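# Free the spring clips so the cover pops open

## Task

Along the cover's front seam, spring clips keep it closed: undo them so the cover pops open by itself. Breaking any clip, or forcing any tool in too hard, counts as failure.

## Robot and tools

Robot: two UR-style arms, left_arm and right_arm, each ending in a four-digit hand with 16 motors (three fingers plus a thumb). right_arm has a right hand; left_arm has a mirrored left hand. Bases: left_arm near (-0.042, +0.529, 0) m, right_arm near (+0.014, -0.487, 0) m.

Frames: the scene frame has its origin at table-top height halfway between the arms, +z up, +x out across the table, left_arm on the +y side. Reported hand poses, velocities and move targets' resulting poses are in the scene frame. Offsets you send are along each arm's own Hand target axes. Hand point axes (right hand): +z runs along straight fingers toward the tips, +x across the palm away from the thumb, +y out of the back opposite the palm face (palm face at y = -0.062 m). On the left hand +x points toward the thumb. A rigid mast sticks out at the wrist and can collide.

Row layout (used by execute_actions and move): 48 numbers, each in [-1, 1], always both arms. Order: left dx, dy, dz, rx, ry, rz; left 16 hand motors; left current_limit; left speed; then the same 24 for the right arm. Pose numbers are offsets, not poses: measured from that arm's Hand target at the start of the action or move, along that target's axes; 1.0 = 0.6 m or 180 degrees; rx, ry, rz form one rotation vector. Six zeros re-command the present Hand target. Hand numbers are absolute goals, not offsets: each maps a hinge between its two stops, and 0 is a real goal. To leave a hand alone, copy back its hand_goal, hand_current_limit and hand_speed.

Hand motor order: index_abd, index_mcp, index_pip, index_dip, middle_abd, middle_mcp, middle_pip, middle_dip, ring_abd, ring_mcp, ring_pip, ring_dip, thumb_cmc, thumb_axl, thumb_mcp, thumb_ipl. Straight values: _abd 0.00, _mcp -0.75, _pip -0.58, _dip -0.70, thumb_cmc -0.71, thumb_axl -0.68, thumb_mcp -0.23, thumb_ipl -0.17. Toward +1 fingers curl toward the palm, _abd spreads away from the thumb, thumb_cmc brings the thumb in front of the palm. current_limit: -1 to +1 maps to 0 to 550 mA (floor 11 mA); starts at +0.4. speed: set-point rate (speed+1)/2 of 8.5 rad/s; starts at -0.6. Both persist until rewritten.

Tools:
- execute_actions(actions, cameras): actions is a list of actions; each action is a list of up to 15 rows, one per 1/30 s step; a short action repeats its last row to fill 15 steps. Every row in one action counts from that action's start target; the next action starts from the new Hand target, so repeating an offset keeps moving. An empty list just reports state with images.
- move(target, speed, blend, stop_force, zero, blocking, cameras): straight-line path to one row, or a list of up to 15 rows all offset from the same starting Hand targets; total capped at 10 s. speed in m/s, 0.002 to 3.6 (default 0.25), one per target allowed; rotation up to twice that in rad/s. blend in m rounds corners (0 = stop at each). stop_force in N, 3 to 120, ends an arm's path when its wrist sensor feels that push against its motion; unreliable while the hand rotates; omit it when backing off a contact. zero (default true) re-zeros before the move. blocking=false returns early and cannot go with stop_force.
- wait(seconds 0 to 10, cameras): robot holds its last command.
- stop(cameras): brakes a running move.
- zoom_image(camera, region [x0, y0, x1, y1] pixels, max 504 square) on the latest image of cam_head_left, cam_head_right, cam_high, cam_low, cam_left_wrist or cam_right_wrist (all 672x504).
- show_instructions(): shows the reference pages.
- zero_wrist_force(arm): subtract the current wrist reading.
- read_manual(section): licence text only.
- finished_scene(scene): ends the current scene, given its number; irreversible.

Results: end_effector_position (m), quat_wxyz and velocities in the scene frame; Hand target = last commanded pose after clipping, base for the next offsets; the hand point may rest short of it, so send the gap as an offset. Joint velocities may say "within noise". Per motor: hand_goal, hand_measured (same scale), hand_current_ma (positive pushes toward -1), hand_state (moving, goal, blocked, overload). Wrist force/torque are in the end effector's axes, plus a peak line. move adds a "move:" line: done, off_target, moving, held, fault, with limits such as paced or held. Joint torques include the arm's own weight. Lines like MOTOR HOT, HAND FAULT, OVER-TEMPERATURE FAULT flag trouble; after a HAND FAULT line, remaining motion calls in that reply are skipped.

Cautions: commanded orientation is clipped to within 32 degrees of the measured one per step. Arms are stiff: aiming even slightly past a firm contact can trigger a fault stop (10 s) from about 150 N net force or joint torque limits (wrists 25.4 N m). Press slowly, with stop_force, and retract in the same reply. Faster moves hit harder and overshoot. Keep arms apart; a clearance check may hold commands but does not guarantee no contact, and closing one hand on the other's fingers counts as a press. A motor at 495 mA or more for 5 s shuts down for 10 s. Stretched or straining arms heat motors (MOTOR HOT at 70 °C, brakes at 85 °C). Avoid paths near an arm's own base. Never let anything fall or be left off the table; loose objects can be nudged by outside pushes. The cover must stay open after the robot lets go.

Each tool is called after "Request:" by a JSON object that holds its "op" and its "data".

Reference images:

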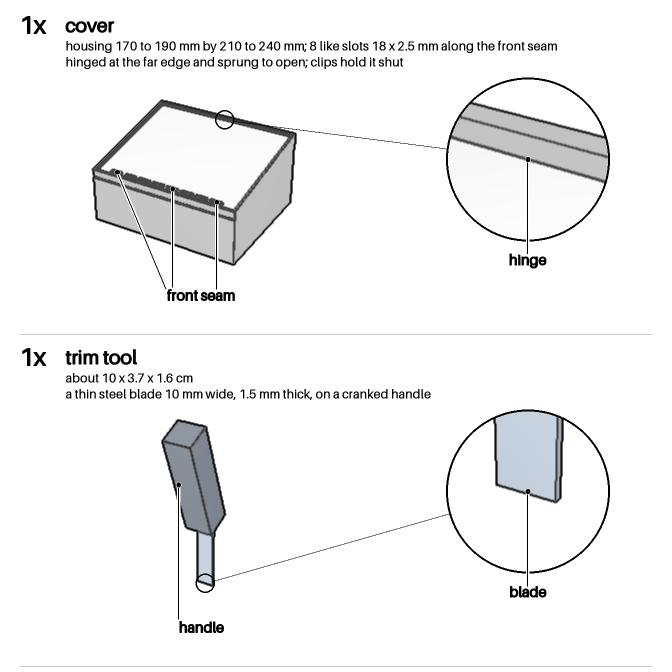

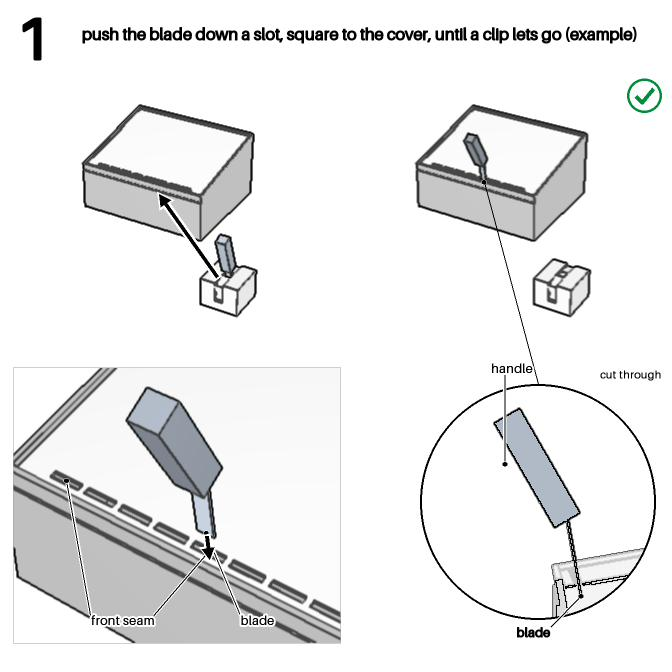

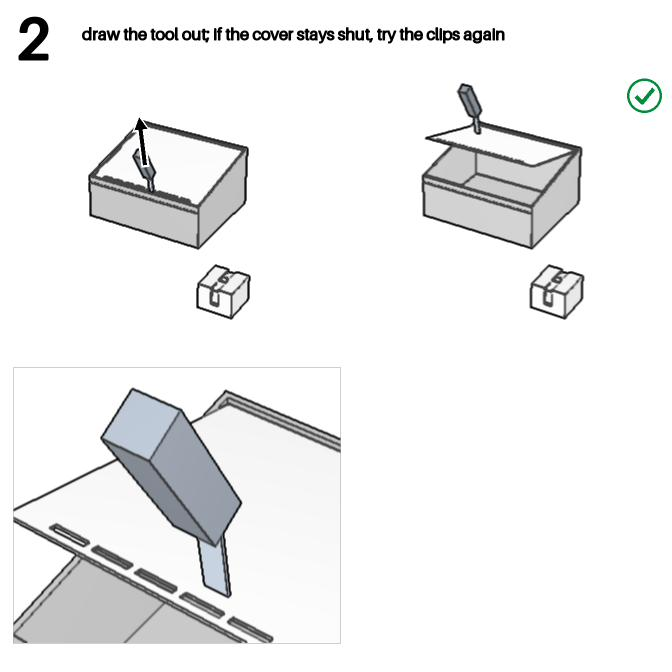

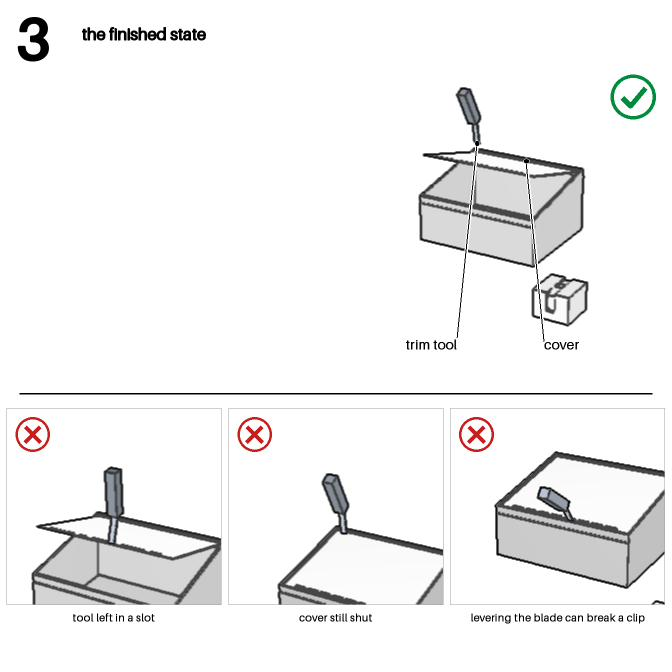

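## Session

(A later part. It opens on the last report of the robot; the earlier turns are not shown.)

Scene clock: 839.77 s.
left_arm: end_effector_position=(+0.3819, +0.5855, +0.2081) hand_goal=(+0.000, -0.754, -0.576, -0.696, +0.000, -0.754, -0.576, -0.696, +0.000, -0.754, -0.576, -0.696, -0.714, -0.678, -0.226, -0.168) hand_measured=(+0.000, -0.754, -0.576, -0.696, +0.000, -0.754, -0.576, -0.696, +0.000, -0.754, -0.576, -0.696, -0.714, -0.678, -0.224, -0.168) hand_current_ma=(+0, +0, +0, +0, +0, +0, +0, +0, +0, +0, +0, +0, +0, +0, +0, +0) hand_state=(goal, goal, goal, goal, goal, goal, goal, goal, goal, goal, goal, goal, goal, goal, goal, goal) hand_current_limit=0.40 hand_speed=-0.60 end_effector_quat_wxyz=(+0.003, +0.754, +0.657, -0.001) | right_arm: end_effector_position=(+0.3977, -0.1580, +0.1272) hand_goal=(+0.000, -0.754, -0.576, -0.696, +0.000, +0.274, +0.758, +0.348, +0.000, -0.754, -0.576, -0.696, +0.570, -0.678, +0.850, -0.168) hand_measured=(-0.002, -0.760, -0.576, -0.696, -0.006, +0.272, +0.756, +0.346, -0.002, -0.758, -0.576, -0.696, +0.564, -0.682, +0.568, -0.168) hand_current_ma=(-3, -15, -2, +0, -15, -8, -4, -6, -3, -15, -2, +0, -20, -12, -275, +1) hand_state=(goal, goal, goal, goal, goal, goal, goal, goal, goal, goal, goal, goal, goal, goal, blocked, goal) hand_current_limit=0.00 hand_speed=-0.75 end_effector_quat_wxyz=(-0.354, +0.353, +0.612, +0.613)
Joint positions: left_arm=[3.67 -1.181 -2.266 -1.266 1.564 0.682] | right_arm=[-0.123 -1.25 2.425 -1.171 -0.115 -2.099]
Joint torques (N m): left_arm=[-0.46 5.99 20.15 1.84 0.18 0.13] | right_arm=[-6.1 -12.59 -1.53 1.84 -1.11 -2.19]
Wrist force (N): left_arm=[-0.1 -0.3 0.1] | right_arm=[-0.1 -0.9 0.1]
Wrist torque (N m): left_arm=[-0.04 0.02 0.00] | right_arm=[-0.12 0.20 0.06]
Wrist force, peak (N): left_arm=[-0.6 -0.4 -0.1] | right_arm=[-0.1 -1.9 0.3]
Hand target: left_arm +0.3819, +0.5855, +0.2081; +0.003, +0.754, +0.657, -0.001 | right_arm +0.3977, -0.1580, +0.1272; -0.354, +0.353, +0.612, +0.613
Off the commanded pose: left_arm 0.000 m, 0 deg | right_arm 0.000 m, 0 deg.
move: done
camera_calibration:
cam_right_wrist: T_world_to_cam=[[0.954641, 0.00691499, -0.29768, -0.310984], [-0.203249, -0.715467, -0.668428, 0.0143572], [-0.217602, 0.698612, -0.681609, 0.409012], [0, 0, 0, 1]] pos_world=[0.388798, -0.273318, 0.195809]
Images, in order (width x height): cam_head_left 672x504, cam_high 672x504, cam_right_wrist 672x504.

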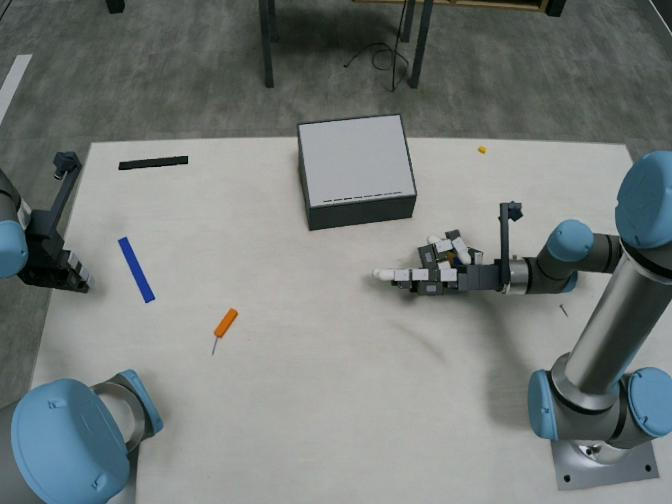

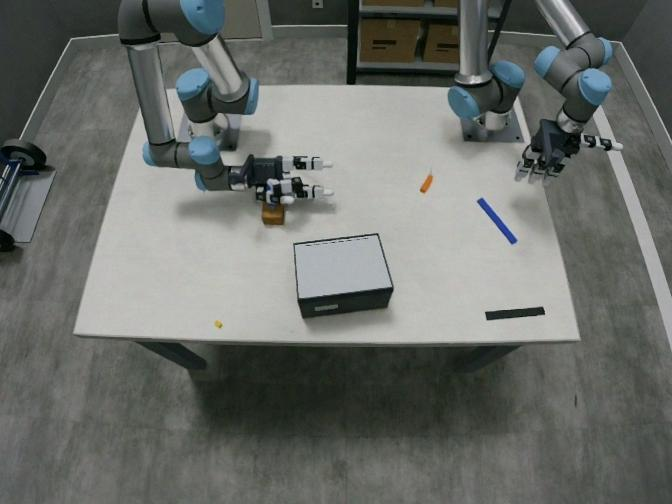

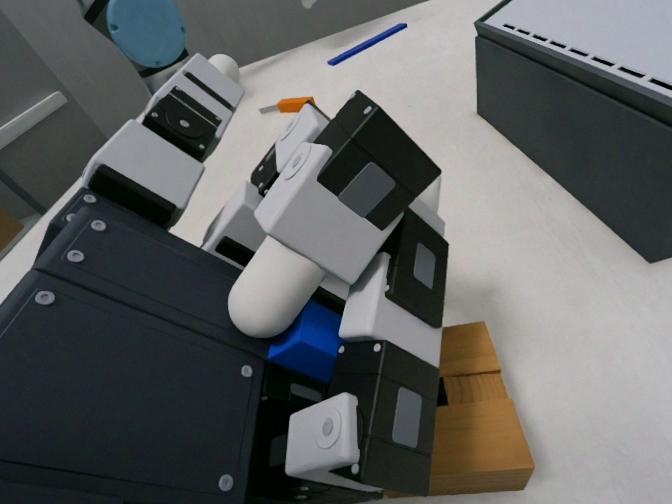

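Request:
{"op": "move", "data": {"target": [[0,0,0,0,0,0,0,-0.754,-0.576,-0.696,0,-0.754,-0.576,-0.696,0,-0.754,-0.576,-0.696,-0.714,-0.678,-0.226,-0.168,0.4,-0.6, 0,0,0,0,0,0,0,-0.754,-0.576,-0.696,0,0.274,0.759,0.348,0,-0.754,-0.576,-0.696,0.571,-0.678,0.95,-0.168,0.6,-0.75],[0,0,0,0,0,0,0,-0.754,-0.576,-0.696,0,-0.754,-0.576,-0.696,0,-0.754,-0.576,-0.696,-0.714,-0.678,-0.226,-0.168,0.4,-0.6, 0.0866,0.05,0,0,0,0,0,-0.754,-0.576,-0.696,0,0.274,0.759,0.348,0,-0.754,-0.576,-0.696,0.571,-0.678,0.95,-0.168,0.6,-0.75]], "speed": 0.03, "cameras": ["cam_high","cam_head_left","cam_right_wrist"]}}

Request:
{"op": "zoom_image", "data": {"camera": "cam_high", "region": [200, 150, 320, 240]}}

Request:
{"op": "zoom_image", "data": {"camera": "cam_right_wrist", "region": [200, 150, 540, 500]}}

Scene clock: 856.43 s.
left_arm: end_effector_position=(+0.3819, +0.5855, +0.2081) hand_goal=(+0.000, -0.754, -0.576, -0.696, +0.000, -0.754, -0.576, -0.696, +0.000, -0.754, -0.576, -0.696, -0.714, -0.678, -0.226, -0.168) hand_measured=(+0.000, -0.754, -0.576, -0.696, +0.000, -0.754, -0.576, -0.696, +0.000, -0.754, -0.576, -0.696, -0.714, -0.678, -0.224, -0.168) hand_current_ma=(+0, +0, +0, +0, +0, +0, +0, +0, +0, +0, +0, +0, +0, +0, +0, +0) hand_state=(goal, goal, goal, goal, goal, goal, goal, goal, goal, goal, goal, goal, goal, goal, goal, goal) hand_current_limit=0.40 hand_speed=-0.60 end_effector_quat_wxyz=(+0.003, +0.754, +0.657, -0.001) | right_arm: end_effector_position=(+0.3977, -0.1580, +0.1872) hand_goal=(+0.000, -0.754, -0.576, -0.696, +0.000, +0.274, +0.758, +0.348, +0.000, -0.754, -0.576, -0.696, +0.570, -0.678, +0.950, -0.168) hand_measured=(-0.002, -0.760, -0.576, -0.696, -0.006, +0.272, +0.756, +0.346, -0.002, -0.758, -0.576, -0.696, +0.564, -0.682, +0.574, -0.168) hand_current_ma=(-3, -15, -2, +0, -15, -8, -4, -6, -3, -15, -2, +0, -19, -14, -440, +1) hand_state=(goal, goal, goal, goal, goal, goal, goal, goal, goal, goal, goal, goal, goal, goal, blocked, goal) hand_current_limit=0.60 hand_speed=-0.75 end_effector_quat_wxyz=(-0.353, +0.353, +0.612, +0.613)
Joint positions: left_arm=[3.67 -1.181 -2.266 -1.266 1.564 0.682] | right_arm=[-0.123 -1.434 2.386 -0.948 -0.115 -2.099]
Joint torques (N m): left_arm=[-0.07 5.82 20.08 1.85 0.16 0.14] | right_arm=[-7.7 -8.82 -19.89 1.57 -1.76 -1.79]
Wrist force (N): left_arm=[0.1 0.0 -0.1] | right_arm=[-0.1 -1.2 0.2]
Wrist torque (N m): left_arm=[0.00 -0.01 0.00] | right_arm=[-0.15 0.14 0.08]
Wrist force, peak (N): left_arm=[-0.7 -0.5 0.0] | right_arm=[-0.7 -1.6 0.2]
Hand target: left_arm +0.3819, +0.5855, +0.2081; +0.003, +0.754, +0.657, -0.001 | right_arm +0.3977, -0.1580, +0.1872; -0.354, +0.353, +0.612, +0.613
Off the commanded pose: left_arm 0.000 m, 0 deg | right_arm 0.000 m, 0 deg.
move: done
camera_calibration:
cam_right_wrist: T_world_to_cam=[[0.954687, 0.00689503, -0.297531, -0.293154], [-0.203149, -0.715499, -0.668424, 0.0544808], [-0.217492, 0.698579, -0.681678, 0.449943], [0, 0, 0, 1]] pos_world=[0.388797, -0.273318, 0.255909]
Images, in order (width x height): cam_head_left 672x504, cam_high 672x504, cam_right_wrist 672x504.

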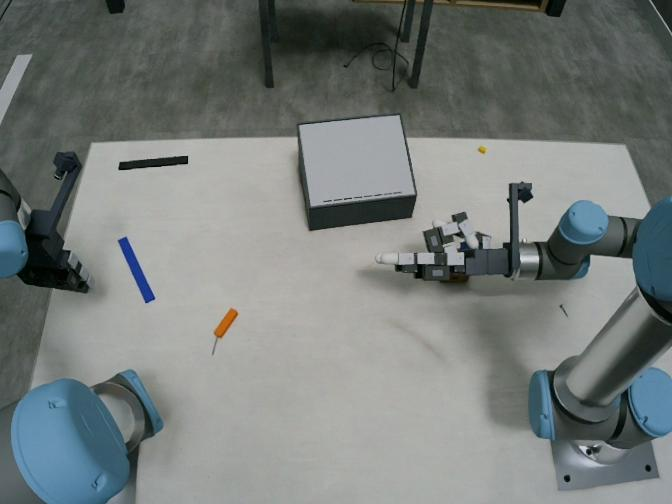

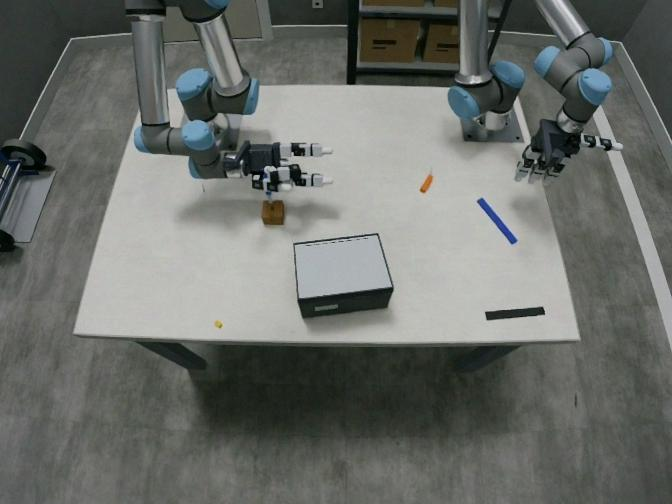

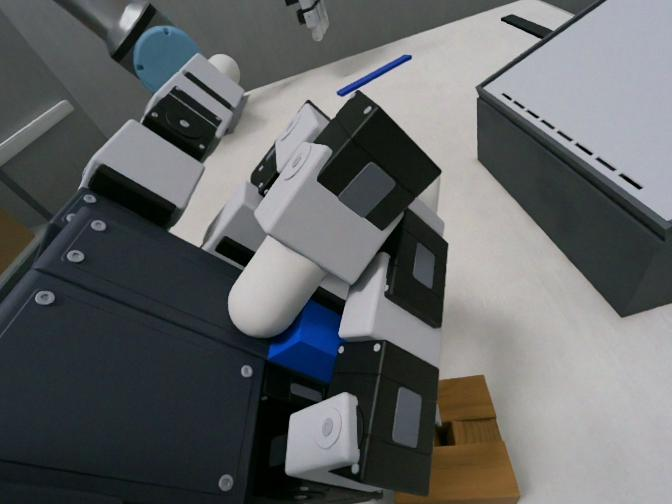

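Scaled by 4.200 from the camera's 672x504 image, which has a finer 960x720 frame.

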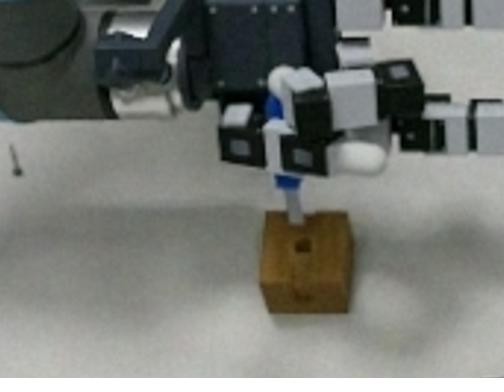

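Scaled by 1.440 from the camera's 672x504 image, which has a finer 960x720 frame.

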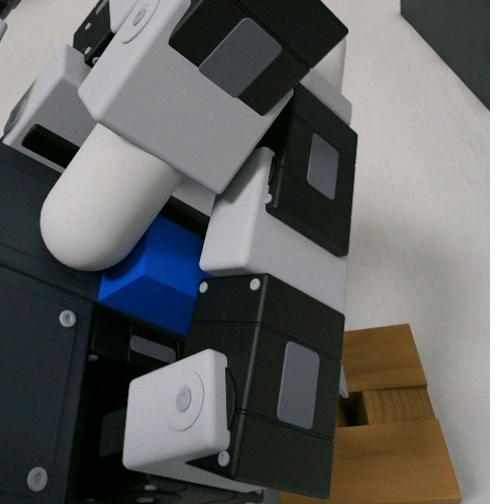

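Request:
{"op": "move", "data": {"target": [0,0,0.2,0,0,-0.5,0,-0.754,-0.576,-0.696,0,-0.754,-0.576,-0.696,0,-0.754,-0.576,-0.696,0.571,-0.678,-0.226,-0.168,0.4,-0.6, 0.3175,0.1833,0.25,0,0,0,0,-0.754,-0.576,-0.696,0,0.274,0.759,0.348,0,-0.754,-0.576,-0.696,0.571,-0.678,0.95,-0.168,0.6,-0.75], "speed": 0.2, "cameras": ["cam_high"]}}

Scene clock: 1051.13 s.
left_arm: end_effector_position=(+0.3945, +0.5884, +0.1248) hand_goal=(+0.000, -0.754, -0.576, -0.696, +0.000, -0.754, -0.576, -0.696, +0.000, -0.754, -0.576, -0.696, +0.570, -0.678, -0.226, -0.168) hand_measured=(-0.058, -0.766, -0.592, -0.700, -0.064, -0.770, -0.584, -0.698, -0.244, -0.828, -0.648, -0.746, +0.568, -0.678, -0.224, -0.168) hand_current_ma=(-38, -3, -4, +0, -46, -4, -1, +0, -385, -91, -79, -38, +0, +0, +0, +0) hand_state=(blocked, goal, goal, goal, blocked, goal, goal, goal, blocked, blocked, blocked, blocked, goal, goal, goal, goal) hand_current_limit=0.40 hand_speed=-0.60 end_effector_quat_wxyz=(+0.025, +0.250, +0.968, +0.012) | right_arm: end_effector_position=(+0.3977, -0.0338, +0.3696) hand_goal=(+0.000, -0.754, -0.576, -0.696, +0.000, +0.274, +0.758, +0.348, +0.000, -0.754, -0.576, -0.696, +0.570, -0.678, +0.950, -0.168) hand_measured=(-0.002, -0.760, -0.576, -0.696, -0.006, +0.272, +0.756, +0.346, -0.002, -0.758, -0.576, -0.696, +0.564, -0.682, +0.574, -0.168) hand_current_ma=(-3, -15, -2, +0, -15, -8, -4, -6, -3, -15, -2, +0, -18, -14, -440, +1) hand_state=(goal, goal, goal, goal, goal, goal, goal, goal, goal, goal, goal, goal, goal, goal, blocked, goal) hand_current_limit=0.60 hand_speed=-0.75 end_effector_quat_wxyz=(-0.354, +0.353, +0.612, +0.613)
Joint positions: left_arm=[3.393 -1.504 -2.296 -0.857 1.566 -0.799] | right_arm=[0.271 -1.613 1.98 -0.369 0.278 -2.093]
Joint torques (N m): left_arm=[-0.21 11.46 17.87 2.35 0.13 -0.6] | right_arm=[-9.58 -9.92 -14.15 -2.94 -1.45 1.02]
Wrist force (N): left_arm=[4.4 -1.5 -25.8] | right_arm=[0.0 -1.8 0.6]
Wrist torque (N m): left_arm=[2.42 0.33 0.38] | right_arm=[-0.22 0.13 0.07]
Wrist force, peak (N): left_arm=[3.7 2.8 -152.1] | right_arm=[0.0 -2.1 0.4]
Hand target: left_arm +0.3945, +0.5884, +0.1248; +0.025, +0.250, +0.968, +0.012 (not the last commanded pose) | right_arm +0.3977, -0.0338, +0.3696; -0.354, +0.353, +0.612, +0.613 (not the last commanded pose)
Off the commanded pose: left_arm 0.039 m, 21 deg | right_arm 0.046 m, 0 deg.
FORCE FAULT: contact force on the left arm reached its limit, and that arm stopped. The contact can be on any part of that arm, not only on its tool. That arm's remaining commands of this call were not run. That arm is still stopped at the end of this call. That arm stays stopped for about 9 more seconds. Until then a move that you send moves the other arm only, and its call returns only when the move has ended. Once the stop has ended, the next robot result says so. If the stop ends while you think or write, that arm runs what you send next, counted from a new Hand target: where the arm stands when the stop ends. While its stop runs, that arm, its gripper or tool too, takes no new command. Until it ends, the stop uses up actions while you think or wait. An arm that is not stopped still takes commands.
move: fault (left_arm), off_target (right_arm; braked at the fault stop of left_arm)
Images, in order (width x height): cam_high 672x504.

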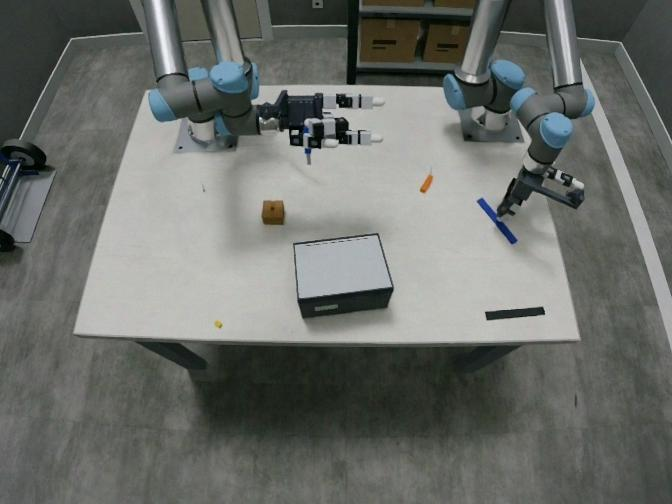

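Request:
{"op": "wait", "data": {"seconds": 9}}

Scene clock: 1067.90 s.
left_arm: end_effector_position=(+0.3945, +0.5884, +0.1248) hand_goal=(+0.000, -0.754, -0.576, -0.696, +0.000, -0.754, -0.576, -0.696, +0.000, -0.754, -0.576, -0.696, +0.570, -0.678, -0.226, -0.168) hand_measured=(-0.058, -0.766, -0.592, -0.700, -0.064, -0.770, -0.584, -0.698, -0.244, -0.828, -0.648, -0.746, +0.568, -0.678, -0.224, -0.168) hand_current_ma=(-38, -3, -4, +0, -46, -4, -1, +0, -385, -91, -79, -38, +0, +0, +0, +0) hand_state=(blocked, goal, goal, goal, blocked, goal, goal, goal, blocked, blocked, blocked, blocked, goal, goal, goal, goal) hand_current_limit=0.40 hand_speed=-0.60 end_effector_quat_wxyz=(+0.025, +0.250, +0.968, +0.012) | right_arm: end_effector_position=(+0.3977, -0.0338, +0.3696) hand_goal=(+0.000, -0.754, -0.576, -0.696, +0.000, +0.274, +0.758, +0.348, +0.000, -0.754, -0.576, -0.696, +0.570, -0.678, +0.950, -0.168) hand_measured=(-0.002, -0.760, -0.576, -0.696, -0.006, +0.272, +0.756, +0.346, -0.002, -0.758, -0.576, -0.696, +0.564, -0.682, +0.574, -0.168) hand_current_ma=(-3, -15, -2, +0, -15, -8, -4, -6, -3, -15, -2, +0, -18, -14, -440, +1) hand_state=(goal, goal, goal, goal, goal, goal, goal, goal, goal, goal, goal, goal, goal, goal, blocked, goal) hand_current_limit=0.60 hand_speed=-0.75 end_effector_quat_wxyz=(-0.354, +0.353, +0.612, +0.613)
Joint positions: left_arm=[3.393 -1.504 -2.296 -0.857 1.566 -0.799] | right_arm=[0.271 -1.613 1.98 -0.369 0.278 -2.093]
Joint torques (N m): left_arm=[-0.47 11.82 17.42 2.44 0.12 -0.58] | right_arm=[-9.11 -28.29 -12.74 -1.67 -1.93 1.87]
Wrist force (N): left_arm=[3.8 -1.5 -26.1] | right_arm=[0.1 -1.5 0.6]
Wrist torque (N m): left_arm=[2.39 0.40 0.34] | right_arm=[-0.18 0.11 0.07]
Wrist force, peak (N): left_arm=[4.1 -1.6 -27.0] | right_arm=[0.0 -2.1 0.5]
Hand target: left_arm +0.3945, +0.5884, +0.1248; +0.025, +0.250, +0.968, +0.012 (not the last commanded pose) | right_arm +0.3977, -0.0338, +0.3696; -0.354, +0.353, +0.612, +0.613 (not the last commanded pose)
Off the commanded pose: left_arm 0.039 m, 21 deg | right_arm 0.046 m, 0 deg.
FORCE FAULT, CONTINUED: the left arm's stop, for the force fault that an earlier result reported, is over. The rest of the stop counts as 19 of the actions that you can send in this scene. During its stop the left arm's controller moved it back a little. That arm's target is now where it stood when the stop ended, not its last command. That arm accepts commands again.
wait: 9.00 s; at rest from the start

Request:
{"op": "move", "data": {"target": [0,0,-0.333,0,0,0,0,-0.754,-0.576,-0.696,0,-0.754,-0.576,-0.696,0,-0.754,-0.576,-0.696,0.571,-0.678,-0.226,-0.168,0.4,-0.6, 0.054,0.031,0.043,0,0,0,0,-0.754,-0.576,-0.696,0,0.274,0.759,0.348,0,-0.754,-0.576,-0.696,0.571,-0.678,0.95,-0.168,0.6,-0.75], "speed": 0.15, "cameras": ["cam_high","cam_left_wrist","cam_head_left"]}}

Scene clock: 1075.07 s.
left_arm: end_effector_position=(+0.3836, +0.5864, +0.3242) hand_goal=(+0.000, -0.754, -0.576, -0.696, +0.000, -0.754, -0.576, -0.696, +0.000, -0.754, -0.576, -0.696, +0.570, -0.678, -0.226, -0.168) hand_measured=(-0.004, -0.756, -0.578, -0.698, -0.002, -0.756, -0.578, -0.698, -0.004, -0.756, -0.578, -0.700, +0.568, -0.678, -0.224, -0.168) hand_current_ma=(+0, +0, +0, +0, +0, +0, +0, +0, +0, +0, +0, +0, +0, +0, +0, +0) hand_state=(goal, goal, goal, goal, goal, goal, goal, goal, goal, goal, goal, goal, goal, goal, goal, goal) hand_current_limit=0.40 hand_speed=-0.60 end_effector_quat_wxyz=(+0.025, +0.250, +0.968, +0.012) | right_arm: end_effector_position=(+0.3976, -0.0080, +0.4069) hand_goal=(+0.000, -0.754, -0.576, -0.696, +0.000, +0.274, +0.758, +0.348, +0.000, -0.754, -0.576, -0.696, +0.570, -0.678, +0.950, -0.168) hand_measured=(-0.002, -0.760, -0.576, -0.696, -0.006, +0.272, +0.756, +0.346, -0.002, -0.758, -0.576, -0.696, +0.564, -0.682, +0.574, -0.168) hand_current_ma=(-3, -15, -2, +0, -15, -8, -4, -6, -3, -15, -2, +0, -18, -14, -440, +1) hand_state=(goal, goal, goal, goal, goal, goal, goal, goal, goal, goal, goal, goal, goal, goal, blocked, goal) hand_current_limit=0.60 hand_speed=-0.75 end_effector_quat_wxyz=(-0.354, +0.353, +0.612, +0.613)
Joint positions: left_arm=[3.396 -1.282 -1.921 -1.455 1.566 -0.796] | right_arm=[0.34 -1.601 1.869 -0.269 0.347 -2.093]
Joint torques (N m): left_arm=[6.88 5.62 28.86 0.85 -1.17 1.23] | right_arm=[-9.35 -20.77 -13.61 -3.02 -1.79 -1.4]
Wrist force (N): left_arm=[-0.9 0.5 0.0] | right_arm=[0.0 -1.3 0.3]
Wrist torque (N m): left_arm=[0.09 0.15 -0.15] | right_arm=[-0.12 0.10 0.12]
Wrist force, peak (N): left_arm=[4.1 -1.5 -26.4] | right_arm=[-0.1 -2.0 0.6]
Hand target: left_arm +0.3836, +0.5864, +0.3243; +0.025, +0.250, +0.968, +0.012 | right_arm +0.3976, -0.0080, +0.4070; -0.354, +0.353, +0.612, +0.613
Off the commanded pose: left_arm 0.000 m, 0 deg | right_arm 0.000 m, 0 deg.
move: done
camera_calibration:
cam_left_wrist: T_world_to_cam=[[0.432185, -0.901724, -0.0104565, 0.333966], [-0.642387, -0.315984, 0.698207, 0.152618], [-0.632894, -0.295037, -0.71582, 0.766259], [0, 0, 0, 1]] pos_world=[0.438666, 0.575445, 0.445436]
Images, in order (width x height): cam_head_left 672x504, cam_high 672x504, cam_left_wrist 672x504.

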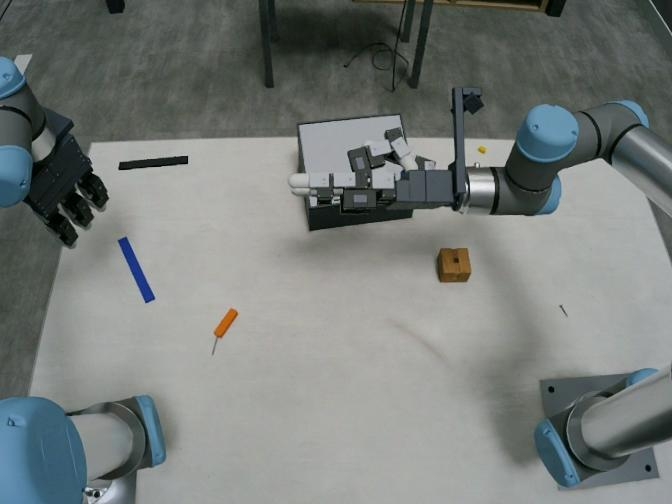

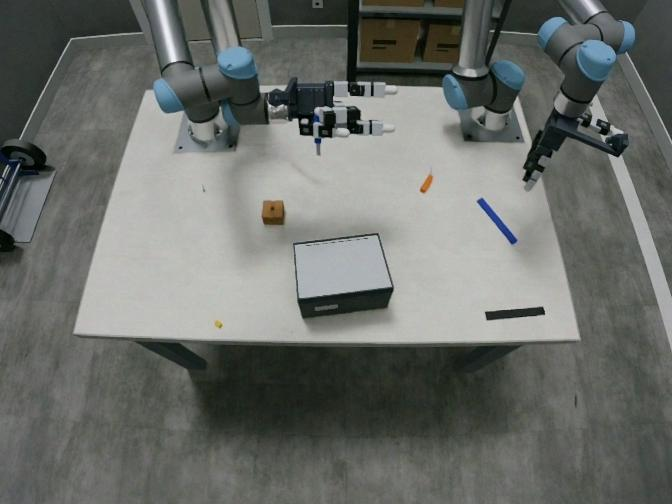

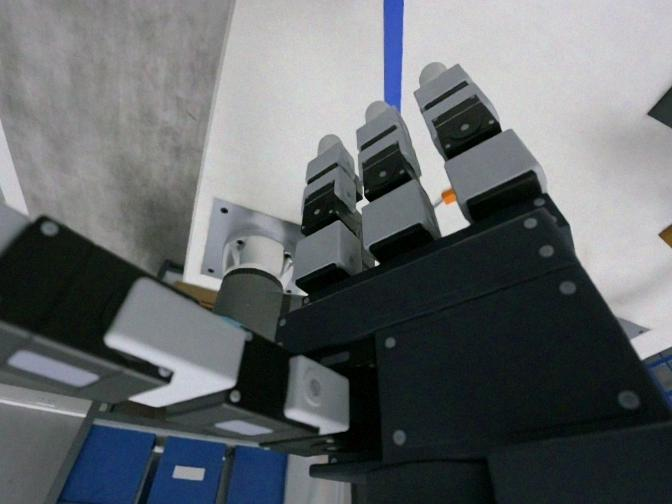

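Request:
{"op": "move", "data": {"target": [-0.2275,-0.5948,0.1122,0.2521,0.1712,-0.6267,0,-0.754,-0.576,-0.696,0,-0.754,-0.576,-0.696,0,-0.754,-0.576,-0.696,0.571,-0.678,-0.226,-0.168,0.4,-0.6, 0,0,0,0,0,0,0,-0.754,-0.576,-0.696,0,0.274,0.759,0.348,0,-0.754,-0.576,-0.696,0.571,-0.678,0.95,-0.168,0.6,-0.75], "speed": 0.2, "cameras": ["cam_high","cam_left_wrist","cam_head_left"]}}

Request:
{"op": "zoom_image", "data": {"camera": "cam_high", "region": [260, 80, 400, 180]}}

Scene clock: 1100.97 s.
left_arm: end_effector_position=(+0.3342, +0.2087, +0.2504) hand_goal=(+0.000, -0.754, -0.576, -0.696, +0.000, -0.754, -0.576, -0.696, +0.000, -0.754, -0.576, -0.696, +0.570, -0.678, -0.226, -0.168) hand_measured=(+0.000, -0.754, -0.578, -0.698, +0.000, -0.754, -0.578, -0.698, +0.000, -0.754, -0.578, -0.698, +0.574, -0.678, -0.224, -0.168) hand_current_ma=(+0, +0, +0, +0, +0, +0, +0, +0, +0, +0, +0, +0, +0, +0, +0, +0) hand_state=(goal, goal, goal, goal, goal, goal, goal, goal, goal, goal, goal, goal, goal, goal, goal, goal) hand_current_limit=0.40 hand_speed=-0.60 end_effector_quat_wxyz=(+0.271, +0.654, -0.653, +0.271) | right_arm: end_effector_position=(+0.3976, -0.0080, +0.4070) hand_goal=(+0.000, -0.754, -0.576, -0.696, +0.000, +0.274, +0.758, +0.348, +0.000, -0.754, -0.576, -0.696, +0.570, -0.678, +0.950, -0.168) hand_measured=(-0.002, -0.760, -0.576, -0.696, -0.006, +0.272, +0.756, +0.346, -0.002, -0.758, -0.576, -0.696, +0.564, -0.682, +0.574, -0.168) hand_current_ma=(-3, -15, -2, +0, -15, -8, -4, -6, -3, -15, -2, +0, -18, -14, -440, +1) hand_state=(goal, goal, goal, goal, goal, goal, goal, goal, goal, goal, goal, goal, goal, goal, blocked, goal) hand_current_limit=0.60 hand_speed=-0.75 end_effector_quat_wxyz=(-0.354, +0.353, +0.612, +0.613)
Joint positions: left_arm=[3.109 -1.622 -2.032 -1.04 0.784 -3.168] | right_arm=[0.34 -1.602 1.869 -0.269 0.347 -2.093]
Joint torques (N m): left_arm=[9.16 19.16 25.23 3.88 -0.6 -1.03] | right_arm=[-10.36 -32.79 -13.81 -3.02 -1.56 1.71]
Wrist force (N): left_arm=[-0.3 0.8 0.8] | right_arm=[0.2 -1.3 0.2]
Wrist torque (N m): left_arm=[0.08 0.27 -0.21] | right_arm=[-0.14 0.08 0.13]
Wrist force, peak (N): left_arm=[-0.3 1.7 1.3] | right_arm=[-0.1 -1.6 0.1]
Hand target: left_arm +0.3343, +0.2087, +0.2504; +0.271, +0.654, -0.653, +0.271 | right_arm +0.3976, -0.0080, +0.4070; -0.354, +0.353, +0.612, +0.613
Off the commanded pose: left_arm 0.000 m, 0 deg | right_arm 0.000 m, 0 deg.
move: done
camera_calibration:
cam_left_wrist: T_world_to_cam=[[0.579873, 0.557687, -0.593913, -0.193818], [0.561754, 0.254291, 0.787254, -0.49067], [0.590068, -0.79014, -0.165826, 0.127668], [0, 0, 0, 1]] pos_world=[0.312692, 0.333739, 0.292342]
Images, in order (width x height): cam_head_left 672x504, cam_high 672x504, cam_left_wrist 672x504.

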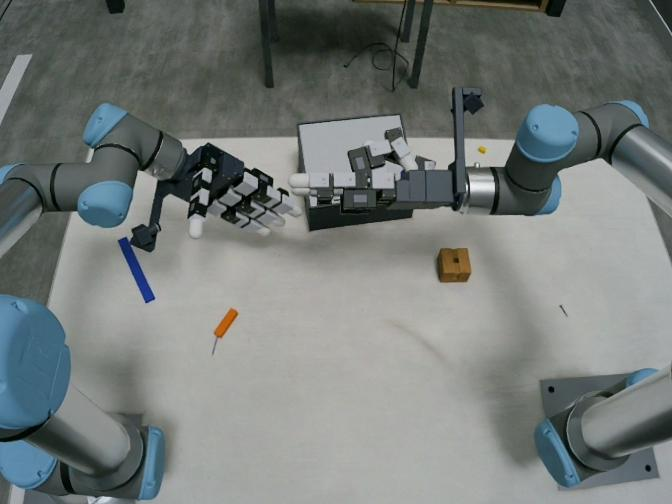

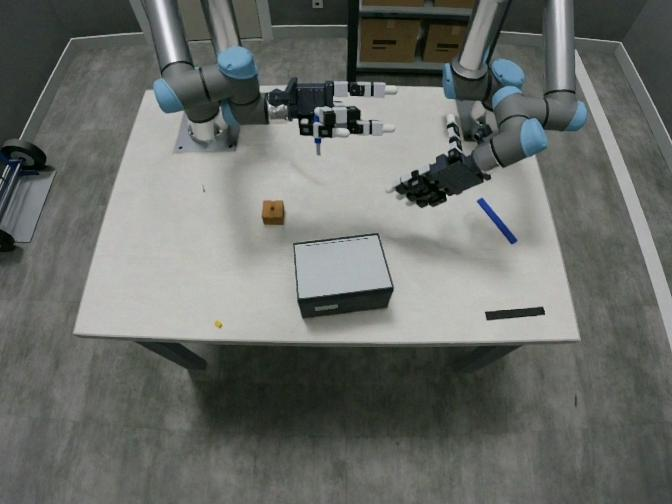

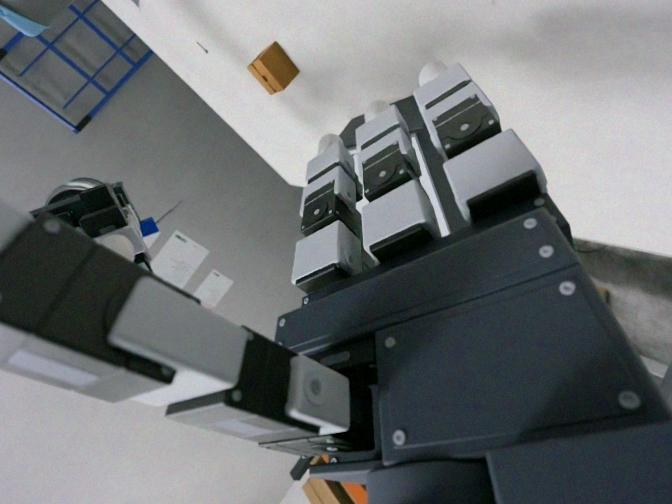

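Scaled by 3.600 from the camera's 672x504 image, which has a finer 960x720 frame.

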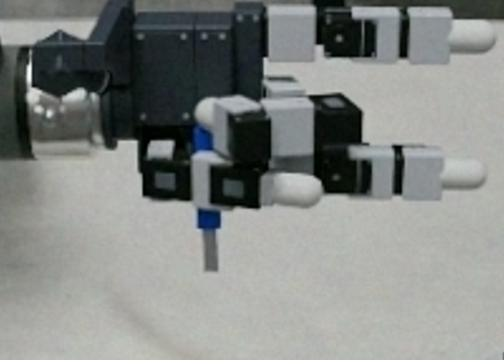

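Request:
{"op": "zoom_image", "data": {"camera": "cam_left_wrist", "region": [30, 150, 230, 300]}}

Scaled by 2.520 from the camera's 672x504 image, which has a finer 960x720 frame.

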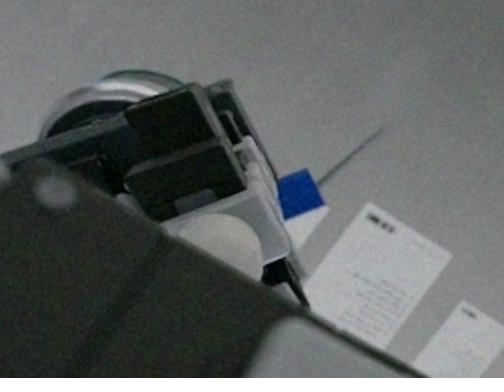

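Request:
{"op": "move", "data": {"target": [-0.1317,-0.1928,-0.3663,0.1748,-0.0946,0.5478,0,-0.754,-0.576,-0.696,0,-0.754,-0.576,-0.696,0,-0.754,-0.576,-0.696,0.857,-0.678,-0.226,-0.168,0.4,-0.6, 0,0,0,0,0,0,0,-0.754,-0.576,-0.696,0,0.274,0.759,0.348,0,-0.754,-0.576,-0.696,0.571,-0.678,0.95,-0.168,0.6,-0.75], "speed": 0.25, "cameras": ["cam_head_left"]}}

Scene clock: 1188.73 s.
left_arm: end_effector_position=(+0.4495, +0.4204, +0.3496) hand_goal=(+0.000, -0.754, -0.576, -0.696, +0.000, -0.754, -0.576, -0.696, +0.000, -0.754, -0.576, -0.696, +0.856, -0.678, -0.226, -0.168) hand_measured=(+0.000, -0.748, -0.576, -0.698, +0.000, -0.748, -0.576, -0.698, +0.000, -0.748, -0.576, -0.698, +0.852, -0.678, -0.224, -0.168) hand_current_ma=(+0, +1, +0, +0, +0, +1, +0, +0, +0, +1, +0, +0, +0, +0, +0, +0) hand_state=(goal, goal, goal, goal, goal, goal, goal, goal, goal, goal, goal, goal, goal, goal, goal, goal) hand_current_limit=0.40 hand_speed=-0.60 end_effector_quat_wxyz=(+0.277, -0.012, +0.855, -0.438) | right_arm: end_effector_position=(+0.3976, -0.0080, +0.4070) hand_goal=(+0.000, -0.754, -0.576, -0.696, +0.000, +0.274, +0.758, +0.348, +0.000, -0.754, -0.576, -0.696, +0.570, -0.678, +0.950, -0.168) hand_measured=(-0.002, -0.760, -0.576, -0.696, -0.006, +0.272, +0.756, +0.346, -0.002, -0.758, -0.576, -0.696, +0.564, -0.682, +0.574, -0.168) hand_current_ma=(-3, -15, -2, +0, -15, -8, -4, -6, -3, -15, -2, +0, -18, -14, -440, +1) hand_state=(goal, goal, goal, goal, goal, goal, goal, goal, goal, goal, goal, goal, goal, goal, blocked, goal) hand_current_limit=0.60 hand_speed=-0.75 end_effector_quat_wxyz=(-0.354, +0.353, +0.612, +0.613)
Joint positions: left_arm=[3.525 -1.278 -2.045 -1.064 0.51 -1.391] | right_arm=[0.34 -1.602 1.869 -0.269 0.347 -2.093]
Joint torques (N m): left_arm=[-5.54 3.44 28.91 3.44 -1.26 1.16] | right_arm=[-8.84 -31.88 -14.36 -2.97 -1.94 1.34]
Wrist force (N): left_arm=[-1.8 -1.2 0.1] | right_arm=[0.4 -1.3 -0.1]
Wrist torque (N m): left_arm=[0.01 0.09 -0.11] | right_arm=[-0.10 0.06 0.15]
Wrist force, peak (N): left_arm=[-2.0 -1.2 0.0] | right_arm=[0.0 -1.6 0.5]
Hand target: left_arm +0.4496, +0.4204, +0.3496; +0.277, -0.011, +0.855, -0.438 | right_arm +0.3976, -0.0080, +0.4070; -0.354, +0.353, +0.612, +0.613
Off the commanded pose: left_arm 0.000 m, 0 deg | right_arm 0.000 m, 0 deg.
move: done
Images, in order (width x height): cam_head_left 672x504.

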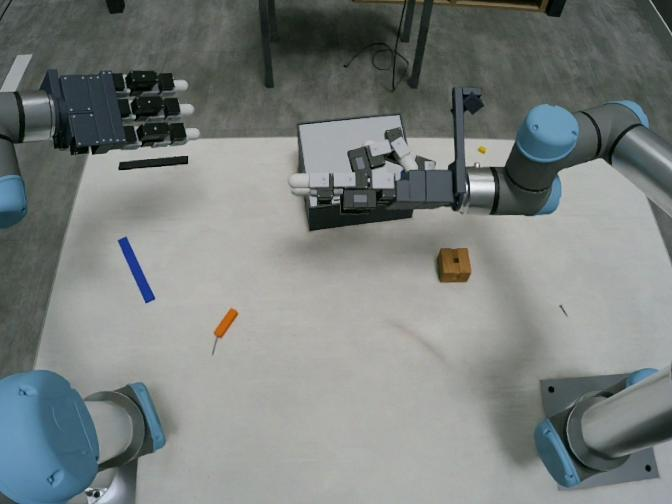

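Request:
{"op": "move", "data": {"target": [0,0,0,0,0,0,0,-0.754,-0.576,-0.696,0,-0.754,-0.576,-0.696,0,-0.754,-0.576,-0.696,0.857,-0.678,-0.226,-0.168,0.4,-0.6, -0.3313,-0.0140,0.1052,0.0380,0.0286,-0.0769,0,-0.754,-0.576,-0.696,0,0.274,0.759,0.348,0,-0.754,-0.576,-0.696,0.571,-0.678,0.95,-0.168,0.6,-0.75], "speed": 0.12, "cameras": ["all"]}}

Request:
{"op": "zoom_image", "data": {"camera": "cam_high", "region": [270, 200, 410, 300]}}

Request:
{"op": "zoom_image", "data": {"camera": "cam_low", "region": [200, 150, 400, 290]}}

Request:
{"op": "zoom_image", "data": {"camera": "cam_head_left", "region": [280, 110, 440, 240]}}

Scene clock: 1216.73 s.
left_arm: end_effector_position=(+0.4496, +0.4204, +0.3496) hand_goal=(+0.000, -0.754, -0.576, -0.696, +0.000, -0.754, -0.576, -0.696, +0.000, -0.754, -0.576, -0.696, +0.856, -0.678, -0.226, -0.168) hand_measured=(+0.000, -0.748, -0.576, -0.698, +0.000, -0.748, -0.576, -0.698, +0.000, -0.748, -0.576, -0.698, +0.852, -0.678, -0.224, -0.168) hand_current_ma=(+0, +1, +0, +0, +0, +1, +0, +0, +0, +1, +0, +0, +0, +0, +0, +0) hand_state=(goal, goal, goal, goal, goal, goal, goal, goal, goal, goal, goal, goal, goal, goal, goal, goal) hand_current_limit=0.40 hand_speed=-0.60 end_effector_quat_wxyz=(+0.277, -0.011, +0.855, -0.438) | right_arm: end_effector_position=(+0.4897, +0.0552, +0.2307) hand_goal=(+0.000, -0.754, -0.576, -0.696, +0.000, +0.274, +0.758, +0.348, +0.000, -0.754, -0.576, -0.696, +0.570, -0.678, +0.950, -0.168) hand_measured=(-0.002, -0.760, -0.576, -0.696, -0.006, +0.272, +0.756, +0.346, -0.002, -0.758, -0.576, -0.696, +0.564, -0.682, +0.574, -0.168) hand_current_ma=(-3, -15, -2, +0, -15, -8, -4, -6, -3, -15, -2, +0, -18, -14, -440, +1) hand_state=(goal, goal, goal, goal, goal, goal, goal, goal, goal, goal, goal, goal, goal, goal, blocked, goal) hand_current_limit=0.60 hand_speed=-0.75 end_effector_quat_wxyz=(-0.325, +0.228, +0.669, +0.628)
Joint positions: left_arm=[3.525 -1.278 -2.045 -1.064 0.51 -1.39] | right_arm=[0.35 -1.063 1.742 -0.681 0.208 -2.334]
Joint torques (N m): left_arm=[-9.54 3.16 25.47 3.97 -0.85 -1.02] | right_arm=[0.42 -32.22 -12.42 -2.12 1.61 2.1]
Wrist force (N): left_arm=[-1.6 -1.0 -0.2] | right_arm=[0.1 -1.2 0.0]
Wrist torque (N m): left_arm=[0.06 0.06 -0.10] | right_arm=[-0.19 0.11 0.06]
Wrist force, peak (N): left_arm=[-2.1 -1.4 -0.1] | right_arm=[-1.2 -1.9 0.4]
Hand target: left_arm +0.4496, +0.4204, +0.3496; +0.277, -0.011, +0.855, -0.438 | right_arm +0.4898, +0.0552, +0.2307; -0.325, +0.228, +0.669, +0.628
Off the commanded pose: left_arm 0.000 m, 0 deg | right_arm 0.000 m, 0 deg.
move: done
camera_calibration:
cam_left_wrist: T_world_to_cam=[[0.571656, -0.162768, 0.804187, -0.502079], [-0.801052, 0.101381, 0.589947, 0.058489], [-0.177554, -0.981442, -0.0724304, 0.636088], [0, 0, 0, 1]] pos_world=[0.446809, 0.536631, 0.415332]
cam_right_wrist: T_world_to_cam=[[0.986088, 0.154982, -0.060087, -0.447867], [0.0695531, -0.713029, -0.697676, 0.127806], [-0.150971, 0.683791, -0.713889, 0.326337], [0, 0, 0, 1]] pos_world=[0.482015, -0.0626059, 0.295225]

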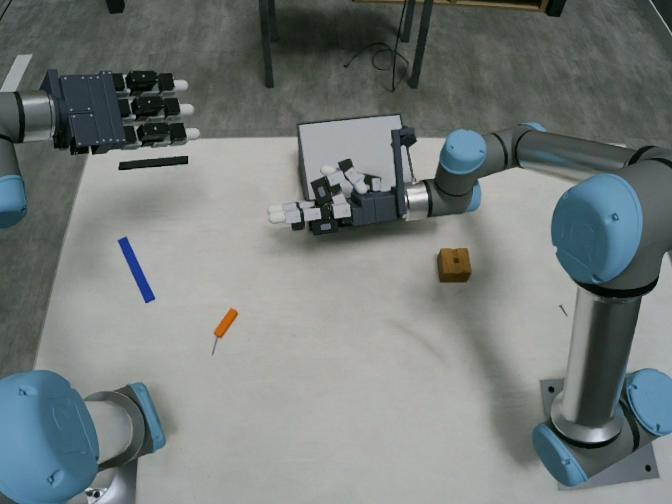

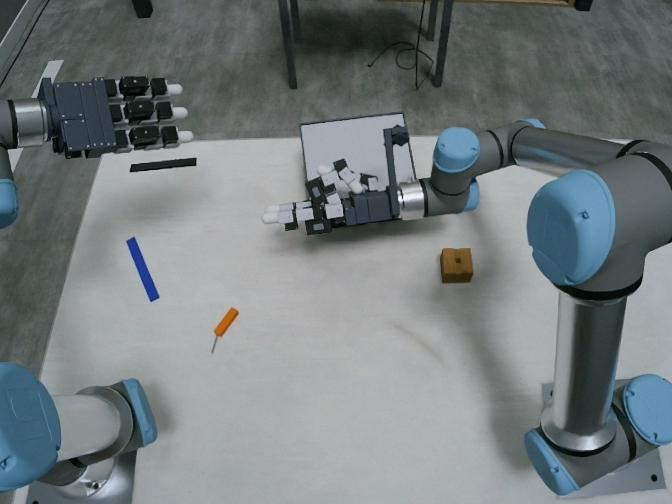

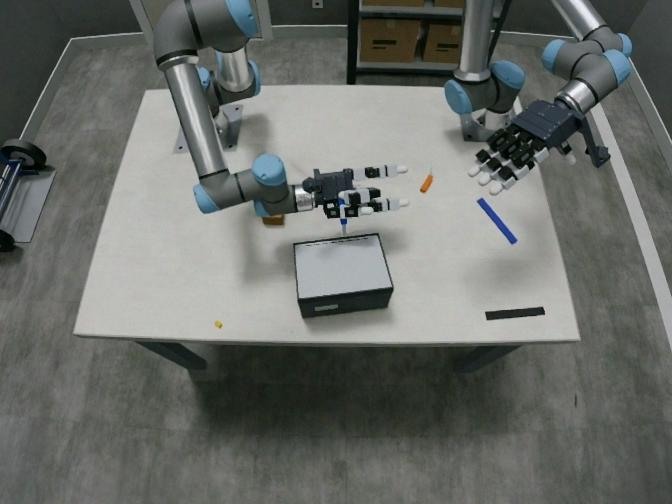

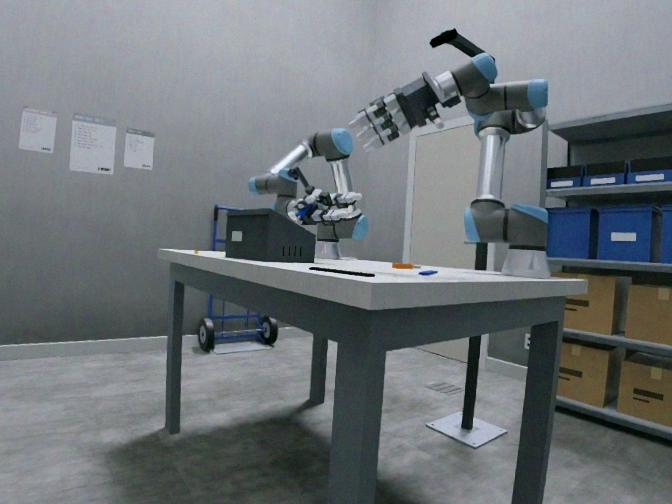

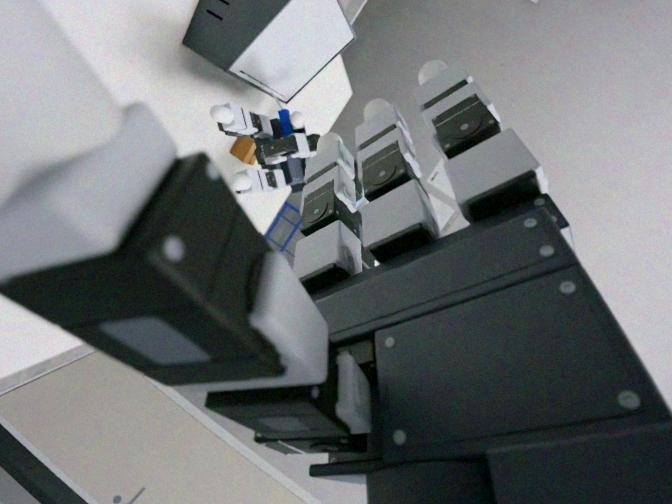

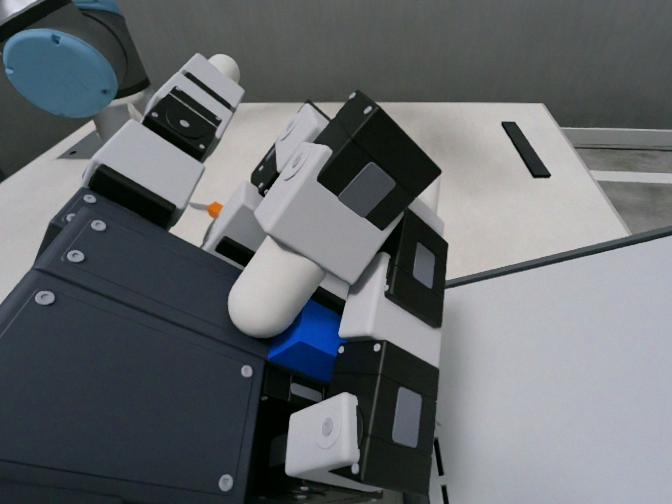

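Scaled by 3.600 from the camera's 672x504 image, which has a finer 960x720 frame.

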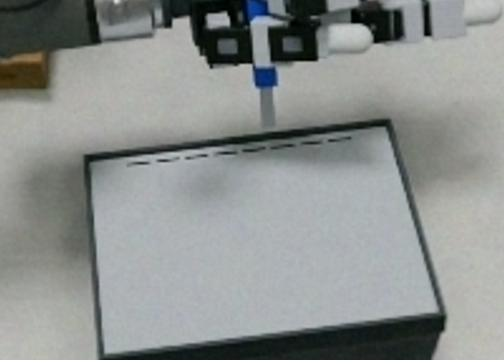

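Scaled by 2.520 from the camera's 672x504 image, which has a finer 960x720 frame.

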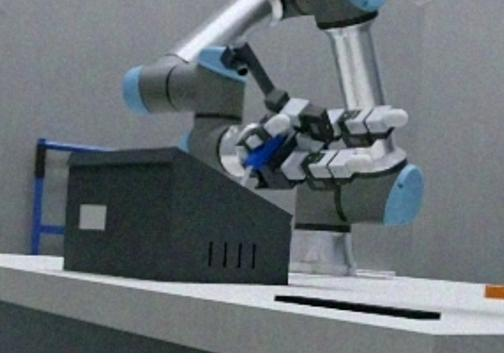

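Scaled by 3.150 from the camera's 672x504 image, which has a finer 960x720 frame.

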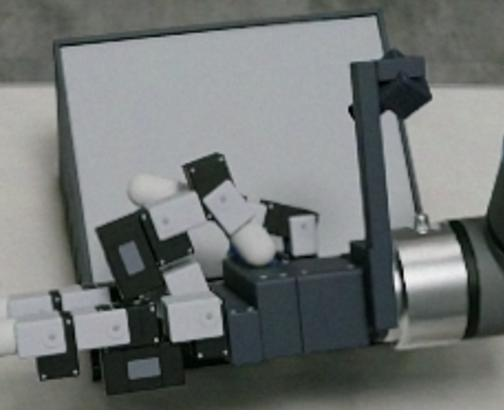

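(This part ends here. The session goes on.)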